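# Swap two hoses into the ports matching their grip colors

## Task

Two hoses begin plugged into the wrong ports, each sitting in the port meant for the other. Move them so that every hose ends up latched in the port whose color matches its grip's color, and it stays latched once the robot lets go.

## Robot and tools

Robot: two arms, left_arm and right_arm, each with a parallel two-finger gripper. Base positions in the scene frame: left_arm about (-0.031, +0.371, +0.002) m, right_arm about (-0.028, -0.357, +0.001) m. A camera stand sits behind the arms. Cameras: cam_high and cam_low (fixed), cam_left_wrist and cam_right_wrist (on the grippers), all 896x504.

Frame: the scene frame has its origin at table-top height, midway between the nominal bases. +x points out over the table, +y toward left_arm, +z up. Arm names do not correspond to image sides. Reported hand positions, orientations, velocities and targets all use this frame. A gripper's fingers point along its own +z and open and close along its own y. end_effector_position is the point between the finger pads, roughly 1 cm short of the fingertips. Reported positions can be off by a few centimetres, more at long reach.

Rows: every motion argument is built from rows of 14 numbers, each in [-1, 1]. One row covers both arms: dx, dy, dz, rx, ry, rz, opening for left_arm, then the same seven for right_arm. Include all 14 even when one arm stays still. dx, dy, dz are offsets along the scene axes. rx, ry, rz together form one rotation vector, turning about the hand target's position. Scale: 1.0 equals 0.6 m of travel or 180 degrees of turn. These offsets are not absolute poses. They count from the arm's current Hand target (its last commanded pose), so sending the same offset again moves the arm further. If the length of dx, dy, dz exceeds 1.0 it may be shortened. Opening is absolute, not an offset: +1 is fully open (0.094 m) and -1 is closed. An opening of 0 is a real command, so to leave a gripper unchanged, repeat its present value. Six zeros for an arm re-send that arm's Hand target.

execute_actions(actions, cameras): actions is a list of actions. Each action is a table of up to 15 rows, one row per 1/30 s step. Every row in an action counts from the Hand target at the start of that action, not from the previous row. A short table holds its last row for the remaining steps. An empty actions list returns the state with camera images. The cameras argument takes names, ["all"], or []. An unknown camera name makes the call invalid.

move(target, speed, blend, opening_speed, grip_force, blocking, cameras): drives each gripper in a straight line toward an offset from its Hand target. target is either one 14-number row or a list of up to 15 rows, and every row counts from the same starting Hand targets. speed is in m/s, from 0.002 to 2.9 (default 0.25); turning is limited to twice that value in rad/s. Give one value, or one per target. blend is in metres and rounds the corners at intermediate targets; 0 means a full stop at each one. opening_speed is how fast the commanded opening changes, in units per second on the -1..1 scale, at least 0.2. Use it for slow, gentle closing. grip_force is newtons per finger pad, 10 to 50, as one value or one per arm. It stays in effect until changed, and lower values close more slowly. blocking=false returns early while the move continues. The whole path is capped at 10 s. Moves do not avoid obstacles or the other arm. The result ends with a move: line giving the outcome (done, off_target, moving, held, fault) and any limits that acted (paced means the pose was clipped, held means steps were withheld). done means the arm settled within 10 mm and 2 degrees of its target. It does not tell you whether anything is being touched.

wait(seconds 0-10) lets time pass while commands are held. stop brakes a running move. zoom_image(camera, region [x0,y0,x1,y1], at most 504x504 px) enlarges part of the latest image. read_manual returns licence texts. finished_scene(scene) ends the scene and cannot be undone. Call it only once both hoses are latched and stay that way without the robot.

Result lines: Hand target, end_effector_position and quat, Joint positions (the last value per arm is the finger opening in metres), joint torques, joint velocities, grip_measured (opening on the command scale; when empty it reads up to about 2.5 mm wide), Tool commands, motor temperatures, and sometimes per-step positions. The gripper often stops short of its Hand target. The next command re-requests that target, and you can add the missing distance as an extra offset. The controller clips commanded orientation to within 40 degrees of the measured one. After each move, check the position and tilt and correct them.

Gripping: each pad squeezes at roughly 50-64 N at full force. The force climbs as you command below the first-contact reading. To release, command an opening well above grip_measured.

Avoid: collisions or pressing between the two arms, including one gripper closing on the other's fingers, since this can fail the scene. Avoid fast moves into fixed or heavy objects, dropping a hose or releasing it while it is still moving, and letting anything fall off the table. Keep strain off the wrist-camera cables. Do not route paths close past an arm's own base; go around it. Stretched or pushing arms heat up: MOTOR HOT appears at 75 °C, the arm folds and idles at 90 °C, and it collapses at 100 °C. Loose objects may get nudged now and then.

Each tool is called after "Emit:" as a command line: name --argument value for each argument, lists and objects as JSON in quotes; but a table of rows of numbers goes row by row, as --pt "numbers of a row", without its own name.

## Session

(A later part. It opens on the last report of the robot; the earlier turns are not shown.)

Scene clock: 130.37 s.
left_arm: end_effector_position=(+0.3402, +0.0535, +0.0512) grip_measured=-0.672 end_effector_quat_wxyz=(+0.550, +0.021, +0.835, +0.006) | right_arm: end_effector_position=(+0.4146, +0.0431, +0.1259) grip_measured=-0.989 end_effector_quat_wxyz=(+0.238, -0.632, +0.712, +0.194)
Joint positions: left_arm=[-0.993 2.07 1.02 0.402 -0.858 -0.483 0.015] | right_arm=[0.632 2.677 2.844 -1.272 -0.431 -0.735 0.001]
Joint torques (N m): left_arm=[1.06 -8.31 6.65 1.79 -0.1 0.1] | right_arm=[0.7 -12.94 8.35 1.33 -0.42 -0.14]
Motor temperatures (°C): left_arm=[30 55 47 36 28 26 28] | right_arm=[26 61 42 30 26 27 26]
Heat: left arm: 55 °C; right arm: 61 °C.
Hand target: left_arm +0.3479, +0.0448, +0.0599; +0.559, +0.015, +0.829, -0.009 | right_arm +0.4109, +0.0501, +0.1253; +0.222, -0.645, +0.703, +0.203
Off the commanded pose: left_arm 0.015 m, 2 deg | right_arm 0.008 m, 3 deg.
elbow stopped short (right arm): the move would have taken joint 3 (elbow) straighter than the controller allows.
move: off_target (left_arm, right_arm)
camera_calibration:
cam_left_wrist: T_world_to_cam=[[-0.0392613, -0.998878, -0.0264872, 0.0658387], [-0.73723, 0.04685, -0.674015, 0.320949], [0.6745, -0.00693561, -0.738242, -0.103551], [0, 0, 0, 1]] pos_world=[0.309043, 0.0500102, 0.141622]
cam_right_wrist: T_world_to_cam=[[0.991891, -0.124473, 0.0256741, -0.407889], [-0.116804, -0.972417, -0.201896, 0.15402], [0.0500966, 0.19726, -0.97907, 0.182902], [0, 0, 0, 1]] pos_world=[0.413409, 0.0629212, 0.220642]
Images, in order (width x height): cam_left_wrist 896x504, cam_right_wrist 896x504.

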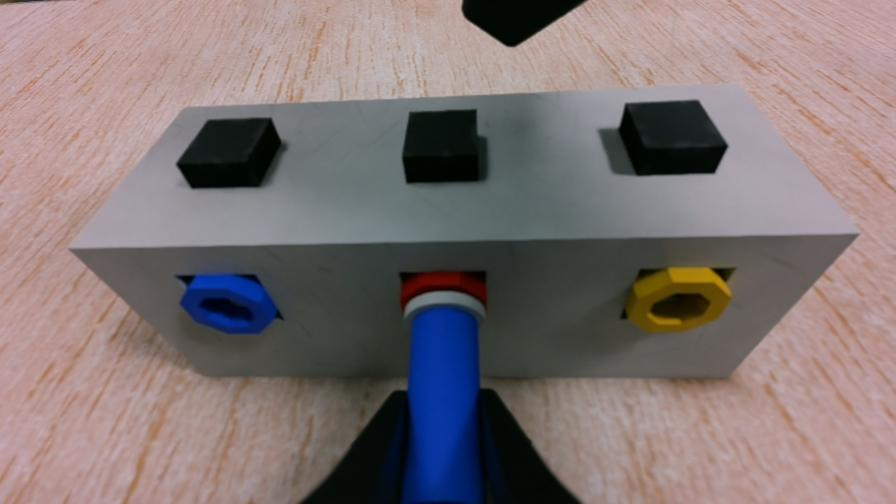

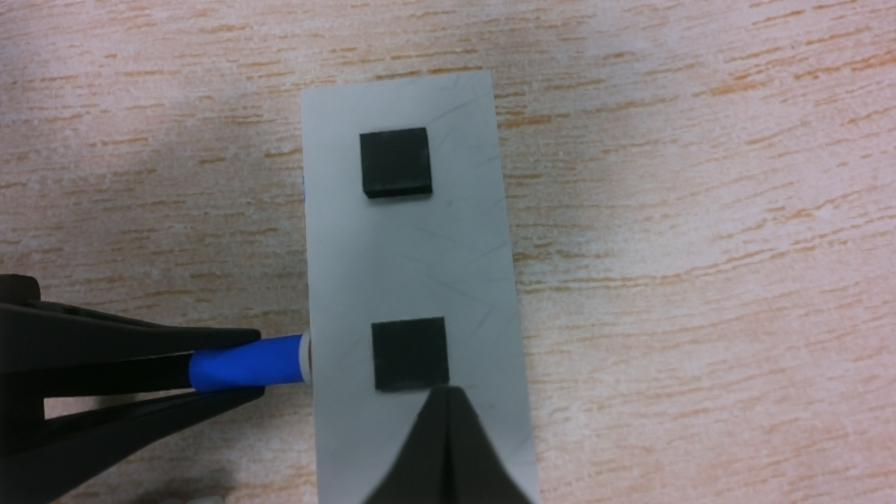

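Emit:
move --pt "0 0 0 0 0 0 -0.85 -0.018 0.0165 -0.029 0 0 0 -1" --pt "0 0 0 0 0 0 -0.85 -0.018 0.0 -0.16 0 0 0 -1" --speed 0.15 --cameras '["cam_left_wrist","cam_right_wrist"]'

Scene clock: 137.07 s.
left_arm: end_effector_position=(+0.3375, +0.0561, +0.0505) grip_measured=-0.672 end_effector_quat_wxyz=(+0.551, +0.023, +0.834, +0.019) | right_arm: end_effector_position=(+0.4094, +0.0754, +0.1015) grip_measured=-0.989 end_effector_quat_wxyz=(-0.313, +0.652, -0.653, -0.226)
Joint positions: left_arm=[-1.001 2.07 1.02 0.384 -0.883 -0.483 0.015] | right_arm=[0.658 2.453 2.215 -0.704 -0.52 -0.758 0.001]
Joint torques (N m): left_arm=[1.77 -8.44 6.52 1.93 0.17 0.11] | right_arm=[-0.5 -8.03 3.38 0.71 0.56 0.03]
Motor temperatures (°C): left_arm=[30 56 47 36 28 26 28] | right_arm=[26 63 42 30 26 27 26]
Heat: left arm: 56 °C; right arm: 63 °C.
Hand target: left_arm +0.3480, +0.0448, +0.0600; +0.559, +0.015, +0.829, -0.009 | right_arm +0.4001, +0.0502, +0.0294; -0.222, +0.645, -0.703, -0.203
Off the commanded pose: left_arm 0.018 m, 4 deg | right_arm 0.077 m, 12 deg.
move: off_target (left_arm, right_arm)
camera_calibration:
cam_left_wrist: T_world_to_cam=[[-0.0271489, -0.998369, -0.050214, 0.0653543], [-0.73614, 0.0539516, -0.674676, 0.317684], [0.676285, 0.0186478, -0.736404, -0.104412], [0, 0, 0, 1]] pos_world=[0.306246, 0.0500552, 0.140726]
cam_right_wrist: T_world_to_cam=[[0.992265, -0.0460384, 0.115287, -0.413191], [-0.00200073, -0.934499, -0.355961, 0.145755], [0.124123, 0.352977, -0.927362, 0.105641], [0, 0, 0, 1]] pos_world=[0.397174, 0.0798966, 0.197486]
Images, in order (width x height): cam_left_wrist 896x504, cam_right_wrist 896x504.

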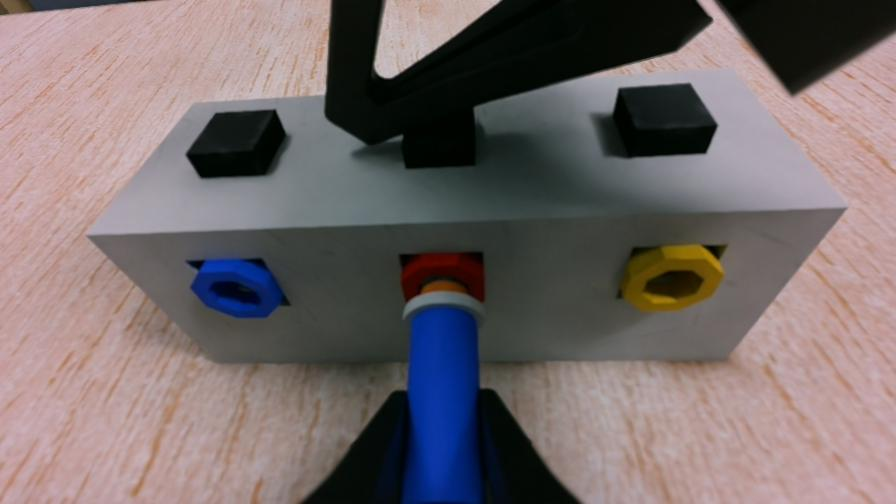

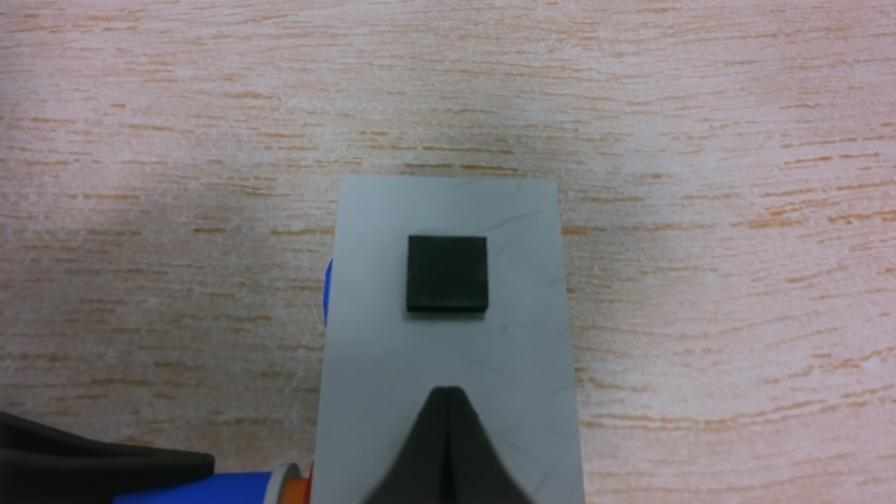

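Emit:
move --pt "-0.08 0.003 0.003 0 0 0 -0.85 0 0 0 0 0 0 -1" --pt "-0.08 0.003 0.003 0 0 0 -0.85 0 -0.05 0.28 0 0 0 -1" --pt "-0.13 0.097 0.003 0 0 0 -0.9 -0.167 -0.417 0.284 0 0 0 -1" --pt "-0.0383 0.0935 0.002 0 0 0 -0.9 -0.167 -0.417 0.284 0 0 0 -1" --speed 0.2 --cameras '["cam_left_wrist"]'

Emit:
zoom_image --camera "cam_left_wrist" --region '[370, 160, 520, 310]'

Scene clock: 149.53 s.
left_arm: end_effector_position=(+0.3173, +0.1099, +0.0518) grip_measured=-0.672 end_effector_quat_wxyz=(+0.548, +0.020, +0.836, +0.005) | right_arm: end_effector_position=(+0.3085, -0.2021, +0.1930) grip_measured=-0.989 end_effector_quat_wxyz=(-0.216, +0.641, -0.711, -0.193)
Joint positions: left_arm=[-0.953 1.904 0.748 0.529 -0.823 -0.455 0.015] | right_arm=[0.197 1.754 1.658 -1.29 -0.56 -1.237 0.001]
Joint torques (N m): left_arm=[0.9 -6.74 6.22 1.86 -0.13 0.11] | right_arm=[-0.18 -10.14 5.18 0.59 -0.62 -0.17]
Motor temperatures (°C): left_arm=[30 57 46 36 28 26 28] | right_arm=[26 63 41 29 26 27 26]
Heat: left arm: 57 °C; right arm: 63 °C.
Hand target: left_arm +0.3251, +0.1010, +0.0612; +0.559, +0.015, +0.829, -0.009 | right_arm +0.2999, -0.2000, +0.1997; +0.222, -0.645, +0.703, +0.203
Off the commanded pose: left_arm 0.015 m, 2 deg | right_arm 0.011 m, 2 deg.
elbow stopped short (right arm): the move would have taken joint 3 (elbow) straighter than the controller allows.
move: off_target (left_arm, right_arm); target 3's new opening was sent with left_arm's hand 0.016 m and 3 deg from that target
camera_calibration:
cam_left_wrist: T_world_to_cam=[[-0.0392551, -0.998947, -0.0237565, 0.121129], [-0.74051, 0.0450457, -0.670534, 0.302952], [0.670898, -0.00872993, -0.741499, -0.0857669], [0, 0, 0, 1]] pos_world=[0.286635, 0.106606, 0.142421]
Images, in order (width x height): cam_left_wrist 896x504.

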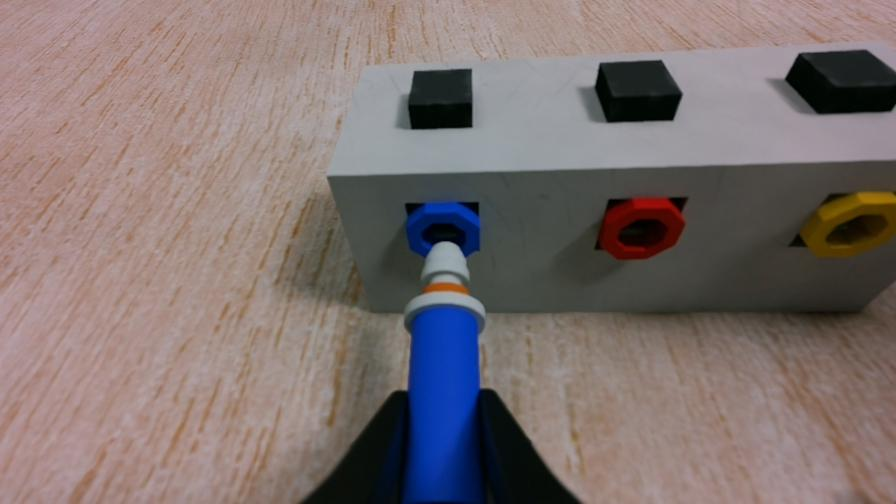

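Scaled by 3.360.

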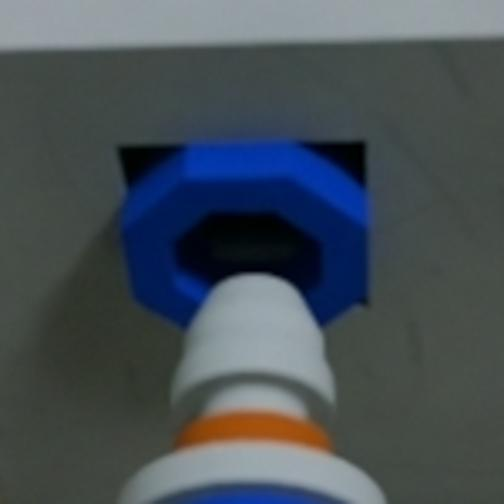

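Emit:
move --pt "0.0667 0.015 0.0083 0 0 0 -0.9 0 0 0 0 0 0 -1" --speed 0.12 --cameras '["cam_left_wrist"]'

Emit:
zoom_image --camera "cam_left_wrist" --region '[370, 180, 520, 330]'

Scene clock: 156.77 s.
left_arm: end_effector_position=(+0.3371, +0.1140, +0.0508) grip_measured=-0.672 end_effector_quat_wxyz=(+0.541, +0.038, +0.840, +0.013) | right_arm: end_effector_position=(+0.3085, -0.2021, +0.1930) grip_measured=-0.989 end_effector_quat_wxyz=(-0.216, +0.641, -0.711, -0.193)
Joint positions: left_arm=[-0.893 1.925 0.784 0.533 -0.761 -0.378 0.015] | right_arm=[0.197 1.754 1.658 -1.29 -0.56 -1.237 0.001]
Joint torques (N m): left_arm=[5.55 -6.16 8.38 2.1 0.24 0.17] | right_arm=[-0.18 -10.13 5.18 0.59 -0.62 -0.17]
Motor temperatures (°C): left_arm=[30 55 46 36 28 26 29] | right_arm=[26 61 41 29 27 27 26]
Heat: left arm: 55 °C; right arm: 61 °C.
Hand target: left_arm +0.3651, +0.1100, +0.0661; +0.559, +0.015, +0.829, -0.009 | right_arm +0.2999, -0.2000, +0.1997; +0.222, -0.645, +0.703, +0.203
Off the commanded pose: left_arm 0.032 m, 4 deg | right_arm 0.011 m, 2 deg.
move: off_target (left_arm, right_arm)
camera_calibration:
cam_left_wrist: T_world_to_cam=[[-0.0602903, -0.996588, -0.0563642, 0.134531], [-0.749625, 0.082491, -0.656702, 0.314797], [0.659111, 0.0026593, -0.752041, -0.0965222], [0, 0, 0, 1]] pos_world=[0.30771, 0.108361, 0.141722]
Images, in order (width x height): cam_left_wrist 896x504.

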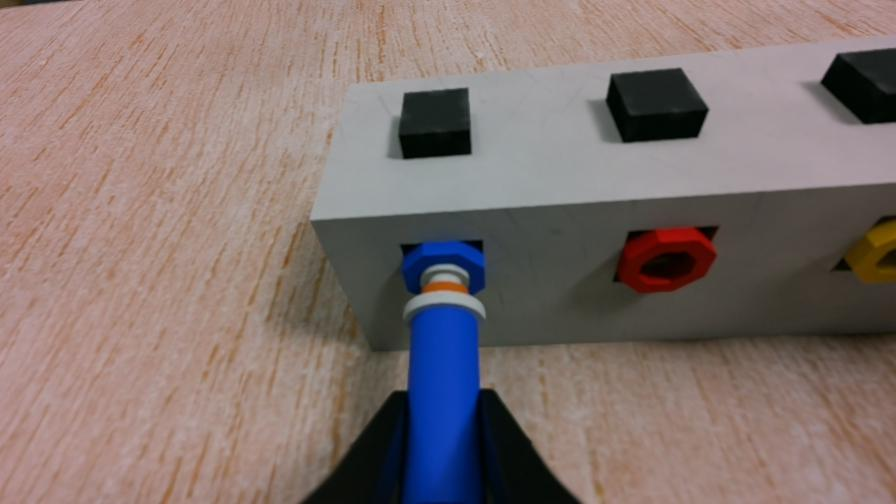

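Scaled by 3.360.

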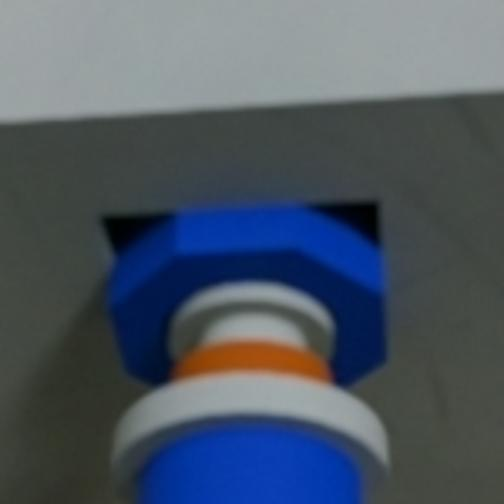

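Emit:
move --pt "0.025 -0.005 0 0 -0.01 0.02 -0.9 0 0 0 0 0 0 -1" --pt "0.025 -0.005 0.01 0.07 -0.01 0.02 -0.9 0 0 0 0 0 0 -1" --pt "0.03 0.012 -0.01 -0.07 -0.01 0.02 -0.9 0 0 0 0 0 0 -1" --pt "0.035 -0.015 0.0 0.07 -0.01 0.02 -0.9 0 0 0 0 0 0 -1" --pt "0.05 0.0 0.0 0 -0.01 0.02 -0.9 0 0 0 0 0 0 -1" --speed 0.3 --blend '[0,0.004,0.004,0.004,0]' --cameras '["cam_left_wrist"]'

Emit:
zoom_image --camera "cam_left_wrist" --region '[370, 200, 520, 350]'

Scene clock: 164.40 s.
left_arm: end_effector_position=(+0.3478, +0.1120, +0.0504) grip_measured=-0.672 end_effector_quat_wxyz=(+0.538, +0.059, +0.834, +0.107) | right_arm: end_effector_position=(+0.3085, -0.2021, +0.1930) grip_measured=-0.989 end_effector_quat_wxyz=(-0.216, +0.641, -0.711, -0.193)
Joint positions: left_arm=[-0.914 2.001 0.922 0.379 -0.903 -0.317 0.015] | right_arm=[0.197 1.754 1.658 -1.29 -0.56 -1.237 0.001]
Joint torques (N m): left_arm=[10.61 -7.54 6.72 2.98 1.16 -0.43] | right_arm=[-0.21 -10.14 5.18 0.59 -0.62 -0.17]
Motor temperatures (°C): left_arm=[30 54 47 37 28 26 29] | right_arm=[26 60 41 29 27 27 26]
Heat: left arm: 54 °C; right arm: 60 °C.
Hand target: left_arm +0.3950, +0.1099, +0.0662; +0.572, -0.011, +0.820, +0.008 | right_arm +0.2999, -0.2000, +0.1997; +0.222, -0.645, +0.703, +0.203
Off the commanded pose: left_arm 0.050 m, 15 deg | right_arm 0.011 m, 2 deg.
move: off_target (left_arm, right_arm)
camera_calibration:
cam_left_wrist: T_world_to_cam=[[0.00515171, -0.972002, -0.234915, 0.116611], [-0.752974, 0.150815, -0.640535, 0.31545], [0.65803, 0.180185, -0.731115, -0.124424], [0, 0, 0, 1]] pos_world=[0.3188, 0.0881908, 0.138482]
Images, in order (width x height): cam_left_wrist 896x504.

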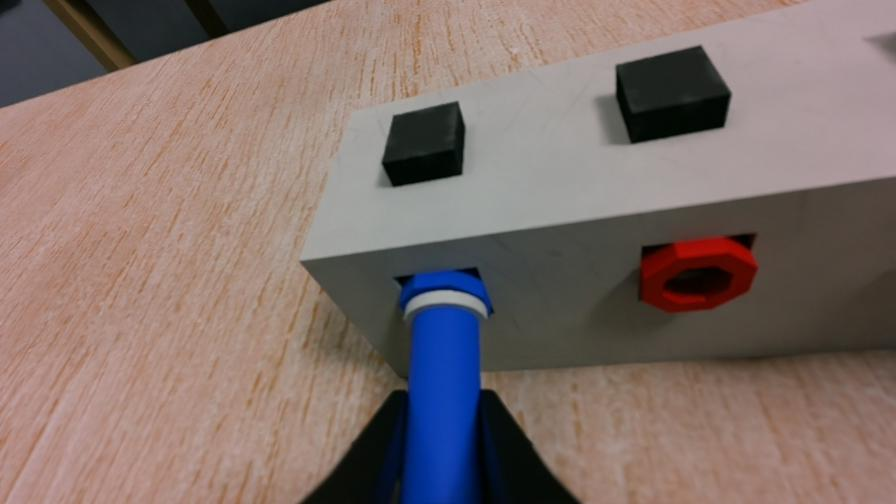

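Scaled by 3.360.

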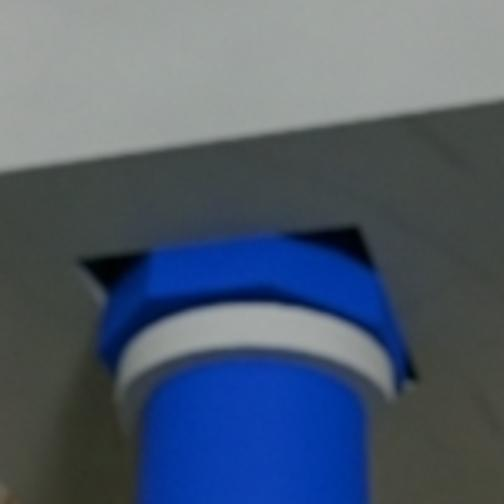

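Emit:
move --pt "-0.097 0 -0.008 0 0 0 -0.9 -0.083 -0.25 0 0 0 0 -1" --pt "-0.09 0 -0.008 0 0 0 0.0 -0.083 -0.25 0 0 0 0 -1" --pt "-0.214 0 -0.005 0 0 0 0.0 -0.083 -0.25 0 0 0 0 -1" --pt "-0.25 -0.0 0.13 0 0 0 0.0 -0.083 -0.25 0 0 0 0 -1" --pt "-0.265 -0.188 0.06 0 0.01 0 0.0 -0.083 -0.25 0 0 0 0 -1" --speed 0.22 --cameras '["cam_high","cam_left_wrist"]'

Emit:
zoom_image --camera "cam_high" --region '[390, 200, 520, 310]'

Scene clock: 179.23 s.
left_arm: end_effector_position=(+0.2345, +0.0039, +0.0941) grip_measured=-0.002 end_effector_quat_wxyz=(+0.552, +0.001, +0.834, +0.018) | right_arm: end_effector_position=(+0.2574, -0.3545, +0.1942) grip_measured=-0.989 end_effector_quat_wxyz=(+0.234, -0.635, +0.717, +0.167)
Joint positions: left_arm=[-1.308 2.011 1.24 -0.282 -1.105 -0.971 0.047] | right_arm=[-0.313 1.626 1.524 -1.539 -0.579 -1.804 0.001]
Joint torques (N m): left_arm=[0.14 -8.36 7.21 1.03 -0.6 -0.1] | right_arm=[-0.2 -8.43 4.74 -0.06 -0.52 -0.18]
Motor temperatures (°C): left_arm=[32 55 46 40 28 26 29] | right_arm=[26 59 41 28 27 27 26]
Heat: left arm: 55 °C; right arm: 59 °C.
Hand target: left_arm +0.2360, -0.0029, +0.1021; +0.559, -0.011, +0.829, +0.009 | right_arm +0.2501, -0.3501, +0.1998; +0.222, -0.645, +0.703, +0.203
Off the commanded pose: left_arm 0.011 m, 2 deg | right_arm 0.010 m, 5 deg.
joint sent to its limit (right arm) — joint 4 (wrist pitch), lower limit. The joint targets are off in orientation, not in position.
move: off_target (left_arm, right_arm); target 2's new opening was sent with left_arm's hand 0.011 m and 4 deg from that target
camera_calibration:
cam_left_wrist: T_world_to_cam=[[0.00756354, -0.999699, -0.0233557, 0.001987], [-0.735387, 0.010266, -0.67757, 0.274359], [0.677605, 0.0223003, -0.735088, -0.00206834], [0, 0, 0, 1]] pos_world=[0.203146, -0.000784057, 0.184423]
Images, in order (width x height): cam_high 896x504, cam_left_wrist 896x504.

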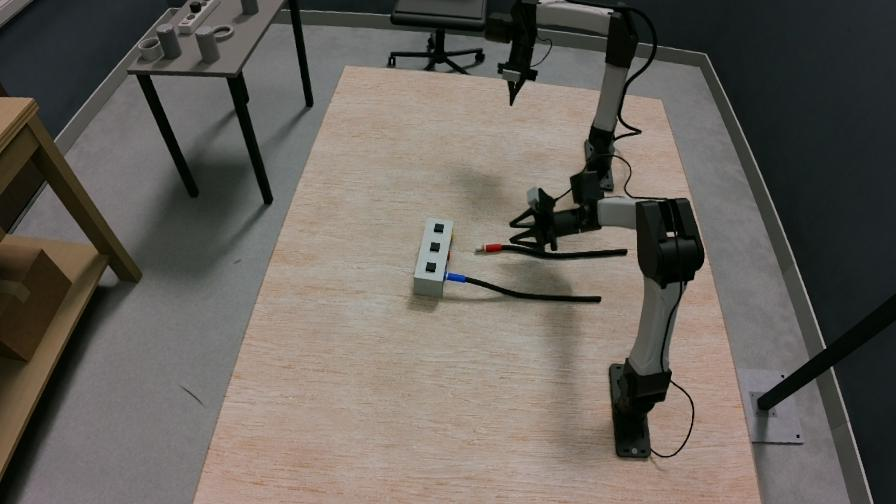

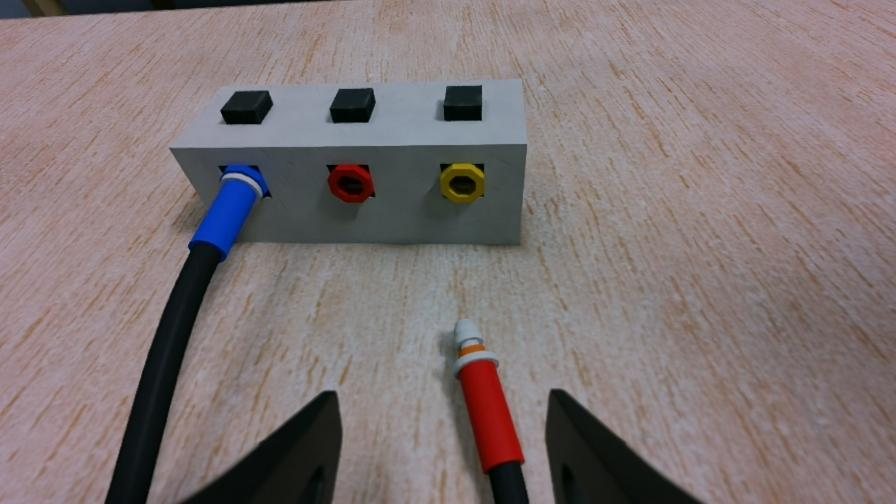

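Scaled by 3.877.

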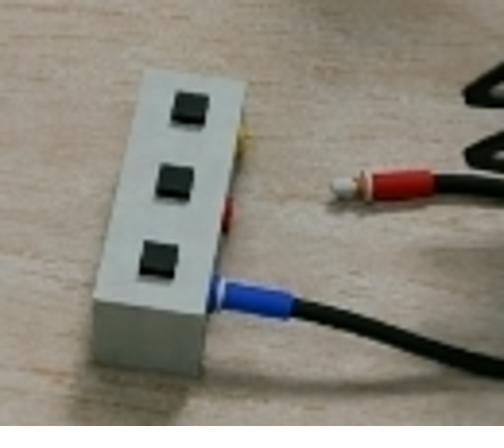

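Emit:
move --pt "0.015 -0.0385 -0.095 0 0 0.058 0.0 0 0 0 0 0 0 -1" --pt "0.065 -0.0277 -0.1235 0 0 0.058 0.0 0 0 0 0 0 0 -1" --pt "0.065 -0.0277 -0.1235 0 0 0.058 -0.9 0 0 0 0 0 0 -1" --pt "0.03 -0.0285 0.0 0 0 0.058 -0.9 0 0 0 0 0 0 -1" --pt "0.02 0.08 -0.04 0 0 -0.0148 -0.9 0 0 0 0 0 0 -1" --pt "0.06 0.08 -0.04 0 0 -0.0148 -0.9 0 0 0 0 0 0 -1" --speed 0.2 --cameras '["cam_left_wrist"]'

Emit:
zoom_image --camera "cam_left_wrist" --region '[370, 180, 520, 400]'

Scene clock: 195.70 s.
left_arm: end_effector_position=(+0.2699, +0.0515, +0.0679) grip_measured=-0.898 end_effector_quat_wxyz=(+0.553, +0.014, +0.833, +0.012) | right_arm: end_effector_position=(+0.2574, -0.3545, +0.1942) grip_measured=-0.989 end_effector_quat_wxyz=(+0.234, -0.635, +0.717, +0.167)
Joint positions: left_arm=[-1.17 1.939 0.946 0.176 -1.01 -0.695 0.005] | right_arm=[-0.313 1.626 1.524 -1.539 -0.579 -1.804 0.001]
Joint torques (N m): left_arm=[0.5 -9.16 5.14 1.56 -0.26 0.13] | right_arm=[-0.2 -8.43 4.77 -0.06 -0.52 -0.18]
Motor temperatures (°C): left_arm=[31 57 46 36 28 26 28] | right_arm=[26 57 41 28 27 27 26]
Heat: left arm: 57 °C; right arm: 57 °C.
Hand target: left_arm +0.2721, +0.0452, +0.0782; +0.559, +0.008, +0.829, -0.005 | right_arm +0.2501, -0.3501, +0.1998; +0.222, -0.645, +0.703, +0.203
Off the commanded pose: left_arm 0.012 m, 2 deg | right_arm 0.010 m, 5 deg.
joint sent to its limit (right arm) — joint 4 (wrist pitch), lower limit. The joint targets are off in orientation, not in position.
move: off_target (left_arm, right_arm)
camera_calibration:
cam_left_wrist: T_world_to_cam=[[-0.019548, -0.999399, -0.0286405, 0.0563734], [-0.732952, 0.0338075, -0.679439, 0.280401], [0.679999, 0.00771044, -0.733172, -0.0465177], [0, 0, 0, 1]] pos_world=[0.238254, 0.0472185, 0.158025]
Images, in order (width x height): cam_left_wrist 896x504.

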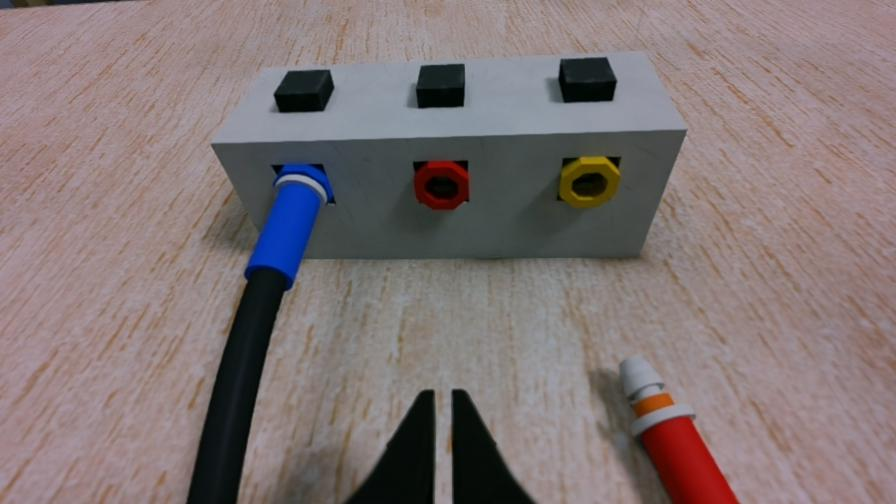

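Scaled by 2.291.

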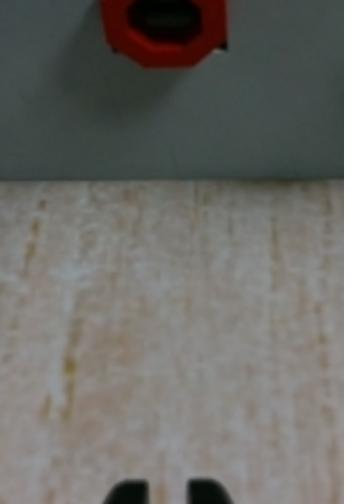

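Emit:
move --pt "-0.062 -0.075 0.036 0 0 0.078 0.3 0 0 0 0 0 0 -1" --pt "-0.05 -0.137 -0.03 0 0 0.078 0.3 0 0 0 0 0 0 -1" --speed 0.25 --cameras '["cam_left_wrist"]'

Scene clock: 205.53 s.
left_arm: end_effector_position=(+0.2418, -0.0302, +0.0508) grip_measured=+0.298 end_effector_quat_wxyz=(+0.552, -0.083, +0.826, +0.078) | right_arm: end_effector_position=(+0.2574, -0.3545, +0.1942) grip_measured=-0.989 end_effector_quat_wxyz=(+0.234, -0.635, +0.717, +0.167)
Joint positions: left_arm=[-1.325 2.425 1.785 -0.888 -1.181 -1.483 0.061] | right_arm=[-0.313 1.626 1.524 -1.539 -0.579 -1.804 0.001]
Joint torques (N m): left_arm=[0.1 -11.59 6.8 0.33 -0.57 -0.1] | right_arm=[-0.2 -8.44 4.78 -0.06 -0.52 -0.17]
Motor temperatures (°C): left_arm=[31 58 46 36 28 26 28] | right_arm=[26 56 40 28 27 27 26]
Heat: left arm: 58 °C; right arm: 56 °C.
Hand target: left_arm +0.2420, -0.0370, +0.0600; +0.555, -0.093, +0.824, +0.064 | right_arm +0.2501, -0.3501, +0.1998; +0.222, -0.645, +0.703, +0.203
Off the commanded pose: left_arm 0.012 m, 2 deg | right_arm 0.010 m, 5 deg.
joint sent to its limit (right arm) — joint 4 (wrist pitch), lower limit. The joint targets are off in orientation, not in position.
move: off_target (left_arm, right_arm)
camera_calibration:
cam_left_wrist: T_world_to_cam=[[0.212299, -0.976721, -0.0307583, -0.0816366], [-0.715193, -0.133851, -0.685991, 0.241834], [0.665904, 0.167633, -0.72696, -0.0313049], [0, 0, 0, 1]] pos_world=[0.211135, -0.0421188, 0.140627]
Images, in order (width x height): cam_left_wrist 896x504.

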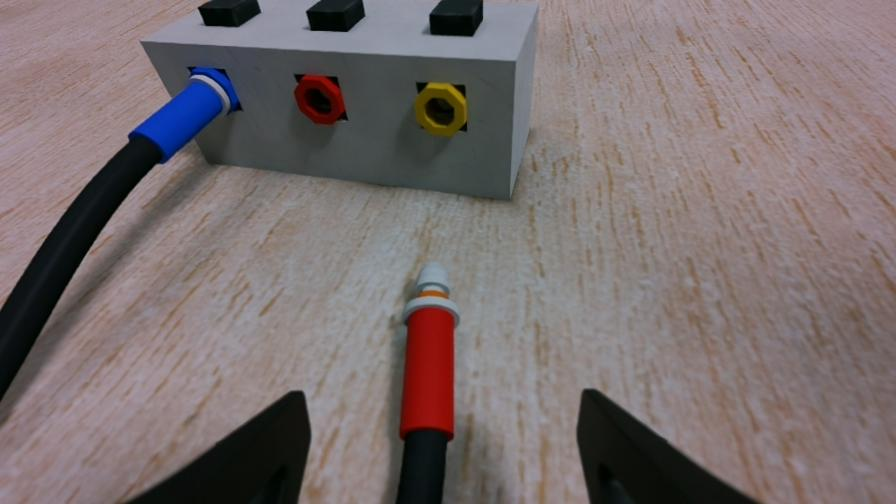

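Emit:
move --pt "0.0577 0.0218 -0.066 0 0 0 0.1 0 0 0 0 0 0 -1" --pt "0.0577 0.0218 -0.066 0 0 0 -0.9 0 0 0 0 0 0 -1" --pt "0.02 0.022 0.06 0 0 0 -0.9 0 0 0 0 0 0 -1" --speed 0.15 --opening_speed 1.0 --cameras '["cam_left_wrist"]'

Emit:
zoom_image --camera "cam_left_wrist" --region '[370, 200, 520, 400]'

Scene clock: 216.60 s.
left_arm: end_effector_position=(+0.2539, -0.0143, +0.0705) grip_measured=-0.701 end_effector_quat_wxyz=(+0.550, -0.072, +0.827, +0.095) | right_arm: end_effector_position=(+0.2574, -0.3545, +0.1942) grip_measured=-0.989 end_effector_quat_wxyz=(+0.234, -0.635, +0.717, +0.167)
Joint positions: left_arm=[-1.289 2.347 1.725 -0.863 -1.183 -1.395 0.014] | right_arm=[-0.313 1.626 1.524 -1.539 -0.579 -1.804 0.001]
Joint torques (N m): left_arm=[-0.06 -14.12 7.2 0.41 -0.52 -0.09] | right_arm=[-0.18 -8.46 4.75 -0.06 -0.52 -0.17]
Motor temperatures (°C): left_arm=[31 61 45 34 28 26 28] | right_arm=[26 56 40 27 27 27 26]
Heat: left arm: 61 °C; right arm: 56 °C.
Hand target: left_arm +0.2541, -0.0239, +0.0962; +0.555, -0.093, +0.824, +0.064 | right_arm +0.2501, -0.3501, +0.1998; +0.222, -0.645, +0.703, +0.203
Off the commanded pose: left_arm 0.027 m, 4 deg | right_arm 0.010 m, 5 deg.
joint sent to its limit (right arm) — joint 4 (wrist pitch), lower limit. The joint targets are off in orientation, not in position.
move: off_target (left_arm, right_arm)
camera_calibration:
cam_left_wrist: T_world_to_cam=[[0.213382, -0.974455, -0.0700331, -0.0655847], [-0.720108, -0.108432, -0.685337, 0.267771], [0.660236, 0.19667, -0.724851, -0.0260556], [0, 0, 0, 1]] pos_world=[0.224022, -0.0297501, 0.160034]
Images, in order (width x height): cam_left_wrist 896x504.

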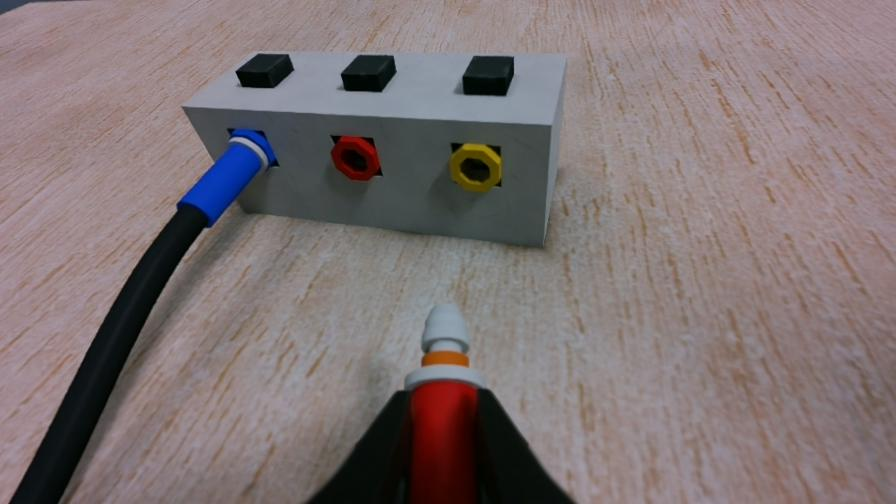

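Scaled by 2.520.

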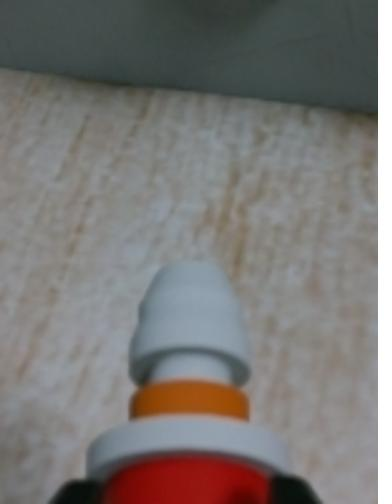

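Emit:
move --pt "0.0265 0.1165 -0.01 0 0 -0.076 -0.95 0 0 0 0 0 0 -1" --pt "0.06 0.1157 -0.044 0 0 -0.076 -0.95 0 0 0 0 0 0 -1" --pt "0.138 0.1135 -0.0345 0 0 -0.076 -0.95 0 0 0 0 0 0 -1" --speed 0.18 --cameras '["cam_left_wrist"]'

Emit:
zoom_image --camera "cam_left_wrist" --region '[370, 220, 520, 400]'

Scene clock: 228.53 s.
left_arm: end_effector_position=(+0.3310, +0.0556, +0.0651) grip_measured=-0.701 end_effector_quat_wxyz=(+0.549, +0.011, +0.836, +0.015) | right_arm: end_effector_position=(+0.2574, -0.3545, +0.1942) grip_measured=-0.989 end_effector_quat_wxyz=(+0.234, -0.635, +0.717, +0.167)
Joint positions: left_arm=[-1.016 2.02 1.03 0.3 -0.897 -0.534 0.014] | right_arm=[-0.313 1.626 1.524 -1.539 -0.579 -1.804 0.001]
Joint torques (N m): left_arm=[0.34 -8.25 6.91 1.77 -0.19 0.12] | right_arm=[-0.21 -8.43 4.75 -0.06 -0.52 -0.17]
Motor temperatures (°C): left_arm=[30 63 46 34 28 26 28] | right_arm=[26 55 40 27 27 27 26]
Heat: left arm: 63 °C; right arm: 55 °C.
Hand target: left_arm +0.3368, +0.0442, +0.0755; +0.559, +0.006, +0.829, -0.003 | right_arm +0.2501, -0.3501, +0.1998; +0.222, -0.645, +0.703, +0.203
Off the commanded pose: left_arm 0.016 m, 2 deg | right_arm 0.010 m, 5 deg.
joint sent to its limit (right arm) — joint 4 (wrist pitch), lower limit. The joint targets are off in orientation, not in position.
move: off_target (left_arm, right_arm)
camera_calibration:
cam_left_wrist: T_world_to_cam=[[-0.0121559, -0.999508, -0.0289058, 0.0591441], [-0.740181, 0.0284307, -0.671806, 0.325326], [0.672297, 0.0132291, -0.740163, -0.0873366], [0, 0, 0, 1]] pos_world=[0.300235, 0.0510211, 0.155622]
Images, in order (width x height): cam_left_wrist 896x504.

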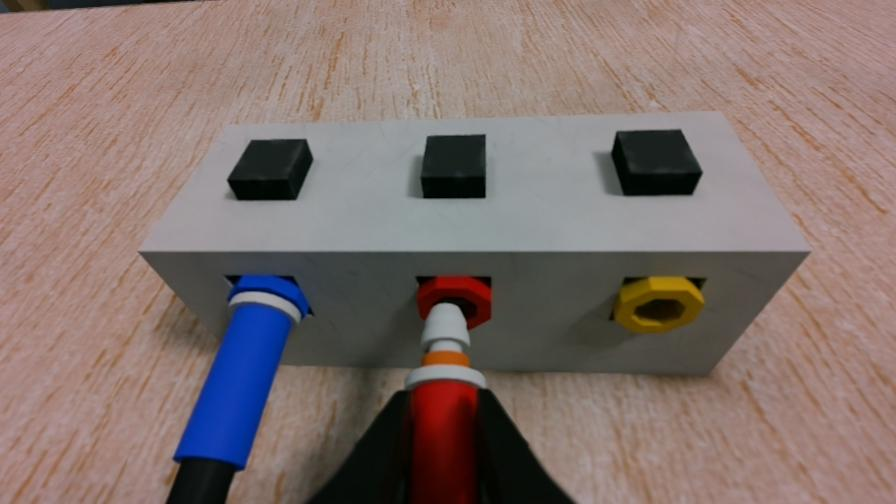

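Scaled by 2.800.

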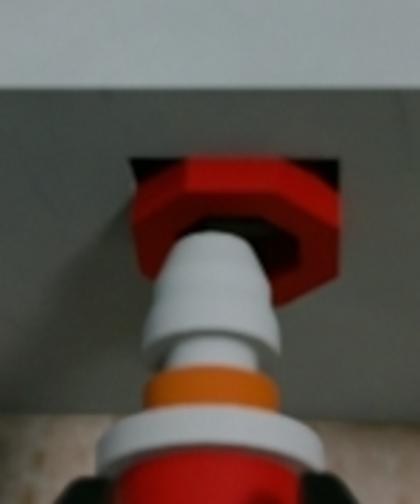

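Emit:
move --pt "0.0667 0.006 0.01 0 0 -0.004 -0.95 0 0 0 0 0 0 -1" --speed 0.12 --cameras '["cam_left_wrist"]'

Emit:
zoom_image --camera "cam_left_wrist" --region '[370, 220, 520, 400]'

Scene clock: 235.33 s.
left_arm: end_effector_position=(+0.3677, +0.0536, +0.0739) grip_measured=-0.948 end_effector_quat_wxyz=(+0.551, +0.016, +0.834, +0.005) | right_arm: end_effector_position=(+0.2574, -0.3545, +0.1942) grip_measured=-0.989 end_effector_quat_wxyz=(+0.234, -0.635, +0.717, +0.167)
Joint positions: left_arm=[-0.936 2.057 1.109 0.336 -0.816 -0.443 0.002] | right_arm=[-0.313 1.626 1.524 -1.539 -0.579 -1.804 0.001]
Joint torques (N m): left_arm=[1.48 -8.34 6.97 1.82 -0.07 0.11] | right_arm=[-0.18 -8.44 4.77 -0.06 -0.52 -0.18]
Motor temperatures (°C): left_arm=[30 62 46 34 28 26 29] | right_arm=[26 55 40 27 27 27 26]
Heat: left arm: 62 °C; right arm: 55 °C.
Hand target: left_arm +0.3768, +0.0479, +0.0814; +0.559, +0.011, +0.829, -0.006 | right_arm +0.2501, -0.3501, +0.1998; +0.222, -0.645, +0.703, +0.203
Off the commanded pose: left_arm 0.013 m, 2 deg | right_arm 0.010 m, 5 deg.
joint sent to its limit (right arm) — joint 4 (wrist pitch), lower limit. The joint targets are off in orientation, not in position.
move: off_target (left_arm, right_arm)
camera_calibration:
cam_left_wrist: T_world_to_cam=[[-0.0318194, -0.9993, -0.0196754, 0.0644062], [-0.736481, 0.03675, -0.67546, 0.356996], [0.67571, -0.00700221, -0.737134, -0.105926], [0, 0, 0, 1]] pos_world=[0.336545, 0.0504998, 0.164322]
Images, in order (width x height): cam_left_wrist 896x504.

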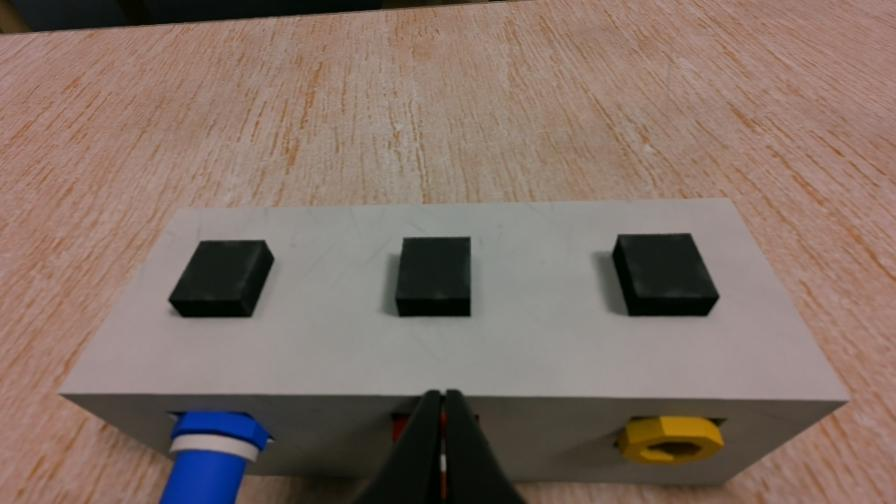

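Scaled by 2.800.

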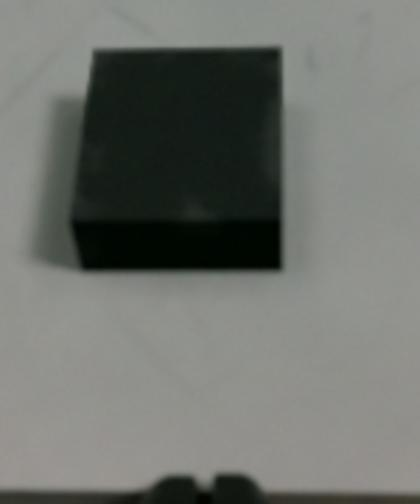

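Emit:
move --pt "0 0 0.01 0 0 0 0.1 0 0 0 0 0 0 -1" --pt "-0.2 0.0 0.03 0 0 0 0.1 0 0 0 0 0 0 -1" --speed 0.2 --cameras '["cam_left_wrist"]'

Scene clock: 242.33 s.
left_arm: end_effector_position=(+0.2562, +0.0490, +0.0817) grip_measured=+0.098 end_effector_quat_wxyz=(+0.549, +0.028, +0.836, +0.010) | right_arm: end_effector_position=(+0.2574, -0.3545, +0.1942) grip_measured=-0.989 end_effector_quat_wxyz=(+0.234, -0.635, +0.717, +0.167)
Joint positions: left_arm=[-1.204 1.879 0.949 0.085 -1.01 -0.71 0.052] | right_arm=[-0.313 1.626 1.524 -1.539 -0.579 -1.804 0.001]
Joint torques (N m): left_arm=[0.27 -10.65 5.04 1.32 -0.5 -0.1] | right_arm=[-0.2 -8.43 4.78 -0.06 -0.52 -0.18]
Motor temperatures (°C): left_arm=[30 62 47 35 28 26 28] | right_arm=[26 55 40 27 27 27 26]
Heat: left arm: 62 °C; right arm: 55 °C.
Hand target: left_arm +0.2569, +0.0479, +0.0994; +0.559, +0.011, +0.829, -0.006 | right_arm +0.2501, -0.3501, +0.1998; +0.222, -0.645, +0.703, +0.203
Off the commanded pose: left_arm 0.018 m, 3 deg | right_arm 0.010 m, 5 deg.
joint sent to its limit (right arm) — joint 4 (wrist pitch), lower limit. The joint targets are off in orientation, not in position.
move: off_target (left_arm, right_arm)
camera_calibration:
cam_left_wrist: T_world_to_cam=[[-0.0474367, -0.998064, -0.0402366, 0.0619707], [-0.739045, 0.0621682, -0.670781, 0.279371], [0.671984, -0.00208301, -0.740563, -0.0238562], [0, 0, 0, 1]] pos_world=[0.225438, 0.044433, 0.172223]
Images, in order (width x height): cam_left_wrist 896x504.

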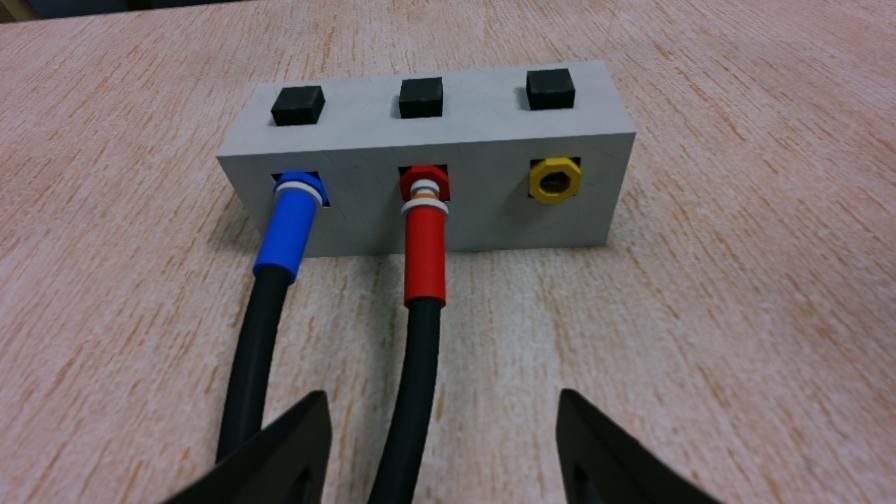

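Emit:
move --pt "0.03 -0.0057 -0.0657 0 0 0 0.0 0 0 0 0 0 0 -1" --pt "0.149 -0.0057 -0.078 0 0 0 0.0 0 0 0 0 0 0 -1" --pt "0.149 -0.0057 -0.078 0 0 0 -0.9 0 0 0 0 0 0 -1" --speed 0.15 --opening_speed 0.8 --cameras '["cam_left_wrist"]'

Emit:
zoom_image --camera "cam_left_wrist" --region '[370, 180, 520, 360]'

Scene clock: 255.57 s.
left_arm: end_effector_position=(+0.3400, +0.0532, +0.0460) grip_measured=-0.668 end_effector_quat_wxyz=(+0.552, +0.014, +0.834, +0.007) | right_arm: end_effector_position=(+0.2574, -0.3545, +0.1942) grip_measured=-0.989 end_effector_quat_wxyz=(+0.234, -0.635, +0.717, +0.167)
Joint positions: left_arm=[-0.997 2.091 1.022 0.417 -0.872 -0.499 0.016] | right_arm=[-0.313 1.626 1.524 -1.539 -0.579 -1.804 0.001]
Joint torques (N m): left_arm=[0.76 -8.25 6.48 1.74 -0.11 0.11] | right_arm=[-0.18 -8.46 4.77 -0.06 -0.52 -0.17]
Motor temperatures (°C): left_arm=[30 63 45 35 28 26 28] | right_arm=[26 54 40 27 27 27 26]
Heat: left arm: 63 °C; right arm: 54 °C.
Hand target: left_arm +0.3462, +0.0444, +0.0526; +0.559, +0.011, +0.829, -0.006 | right_arm +0.2501, -0.3501, +0.1998; +0.222, -0.645, +0.703, +0.203
Off the commanded pose: left_arm 0.013 m, 2 deg | right_arm 0.010 m, 5 deg.
joint sent to its limit (right arm) — joint 4 (wrist pitch), lower limit. The joint targets are off in orientation, not in position.
move: off_target (left_arm, right_arm); target 3's new opening was sent with left_arm's hand 0.013 m and 2 deg from that target
camera_calibration:
cam_left_wrist: T_world_to_cam=[[-0.0260361, -0.999459, -0.0200972, 0.0606459], [-0.734449, 0.0327632, -0.677873, 0.317322], [0.678165, -0.00288881, -0.734904, -0.108993], [0, 0, 0, 1]] pos_world=[0.308551, 0.0499018, 0.136223]
Images, in order (width x height): cam_left_wrist 896x504.

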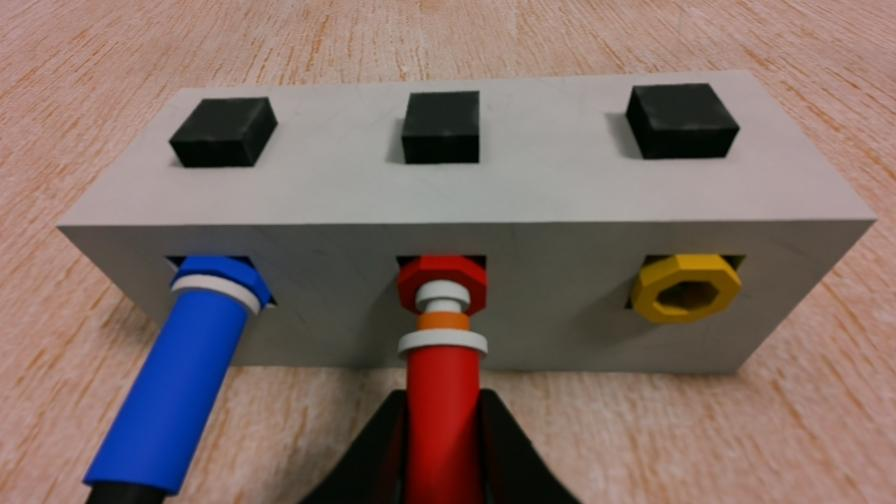

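Scaled by 2.800.

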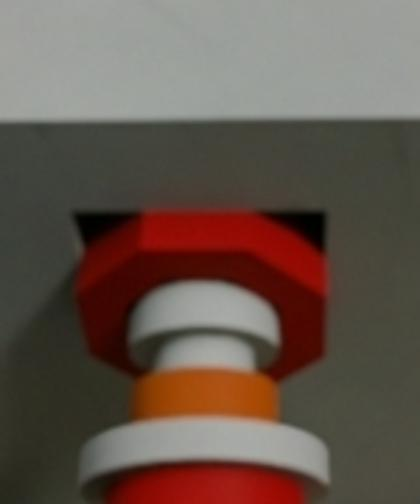

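Emit:
move --pt "-0.01 0.0 0.018 0 0.067 0 -0.95 0 0 0 0 0 0 -1" --pt "0.04 0.004 0.02 0 0.067 0 -0.95 0 0 0 0 0 0 -1" --speed 0.12 --cameras '["cam_left_wrist"]'

Emit:
zoom_image --camera "cam_left_wrist" --region '[370, 200, 520, 380]'

Scene clock: 262.00 s.
left_arm: end_effector_position=(+0.3431, +0.0562, +0.0515) grip_measured=-0.668 end_effector_quat_wxyz=(+0.458, +0.032, +0.888, +0.036) | right_arm: end_effector_position=(+0.2574, -0.3545, +0.1942) grip_measured=-0.989 end_effector_quat_wxyz=(+0.234, -0.635, +0.717, +0.167)
Joint positions: left_arm=[-0.957 2.045 1.217 -0.083 -0.751 -0.606 0.016] | right_arm=[-0.313 1.626 1.524 -1.539 -0.579 -1.804 0.001]
Joint torques (N m): left_arm=[5.29 -8.77 8.08 1.99 0.44 0.19] | right_arm=[-0.21 -8.44 4.77 -0.06 -0.52 -0.18]
Motor temperatures (°C): left_arm=[30 63 45 35 28 26 28] | right_arm=[26 54 40 27 27 27 26]
Heat: left arm: 63 °C; right arm: 54 °C.
Hand target: left_arm +0.3702, +0.0467, +0.0647; +0.469, +0.010, +0.883, -0.007 | right_arm +0.2501, -0.3501, +0.1998; +0.222, -0.645, +0.703, +0.203
Off the commanded pose: left_arm 0.032 m, 6 deg | right_arm 0.010 m, 5 deg.
joint sent to its limit (right arm) — joint 4 (wrist pitch), lower limit. The joint targets are off in orientation, not in position.
move: off_target (left_arm, right_arm)
camera_calibration:
cam_left_wrist: T_world_to_cam=[[-0.0317813, -0.995903, -0.0846645, 0.0689425], [-0.86272, 0.0701055, -0.500799, 0.35602], [0.504682, 0.0571257, -0.861413, -0.0442401], [0, 0, 0, 1]] pos_world=[0.331664, 0.0462283, 0.146022]
Images, in order (width x height): cam_left_wrist 896x504.

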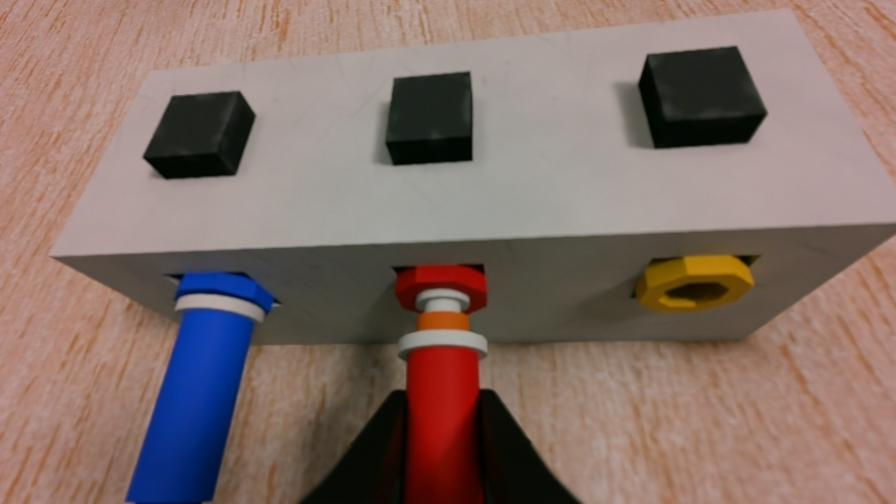

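Scaled by 2.800.

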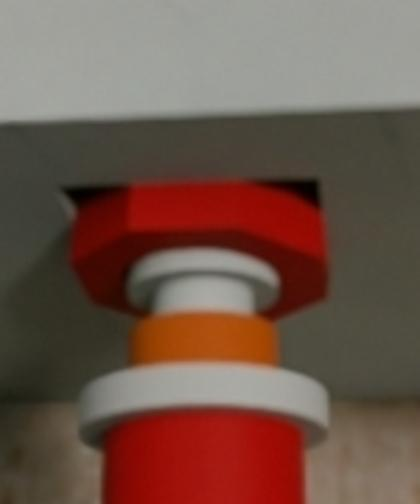

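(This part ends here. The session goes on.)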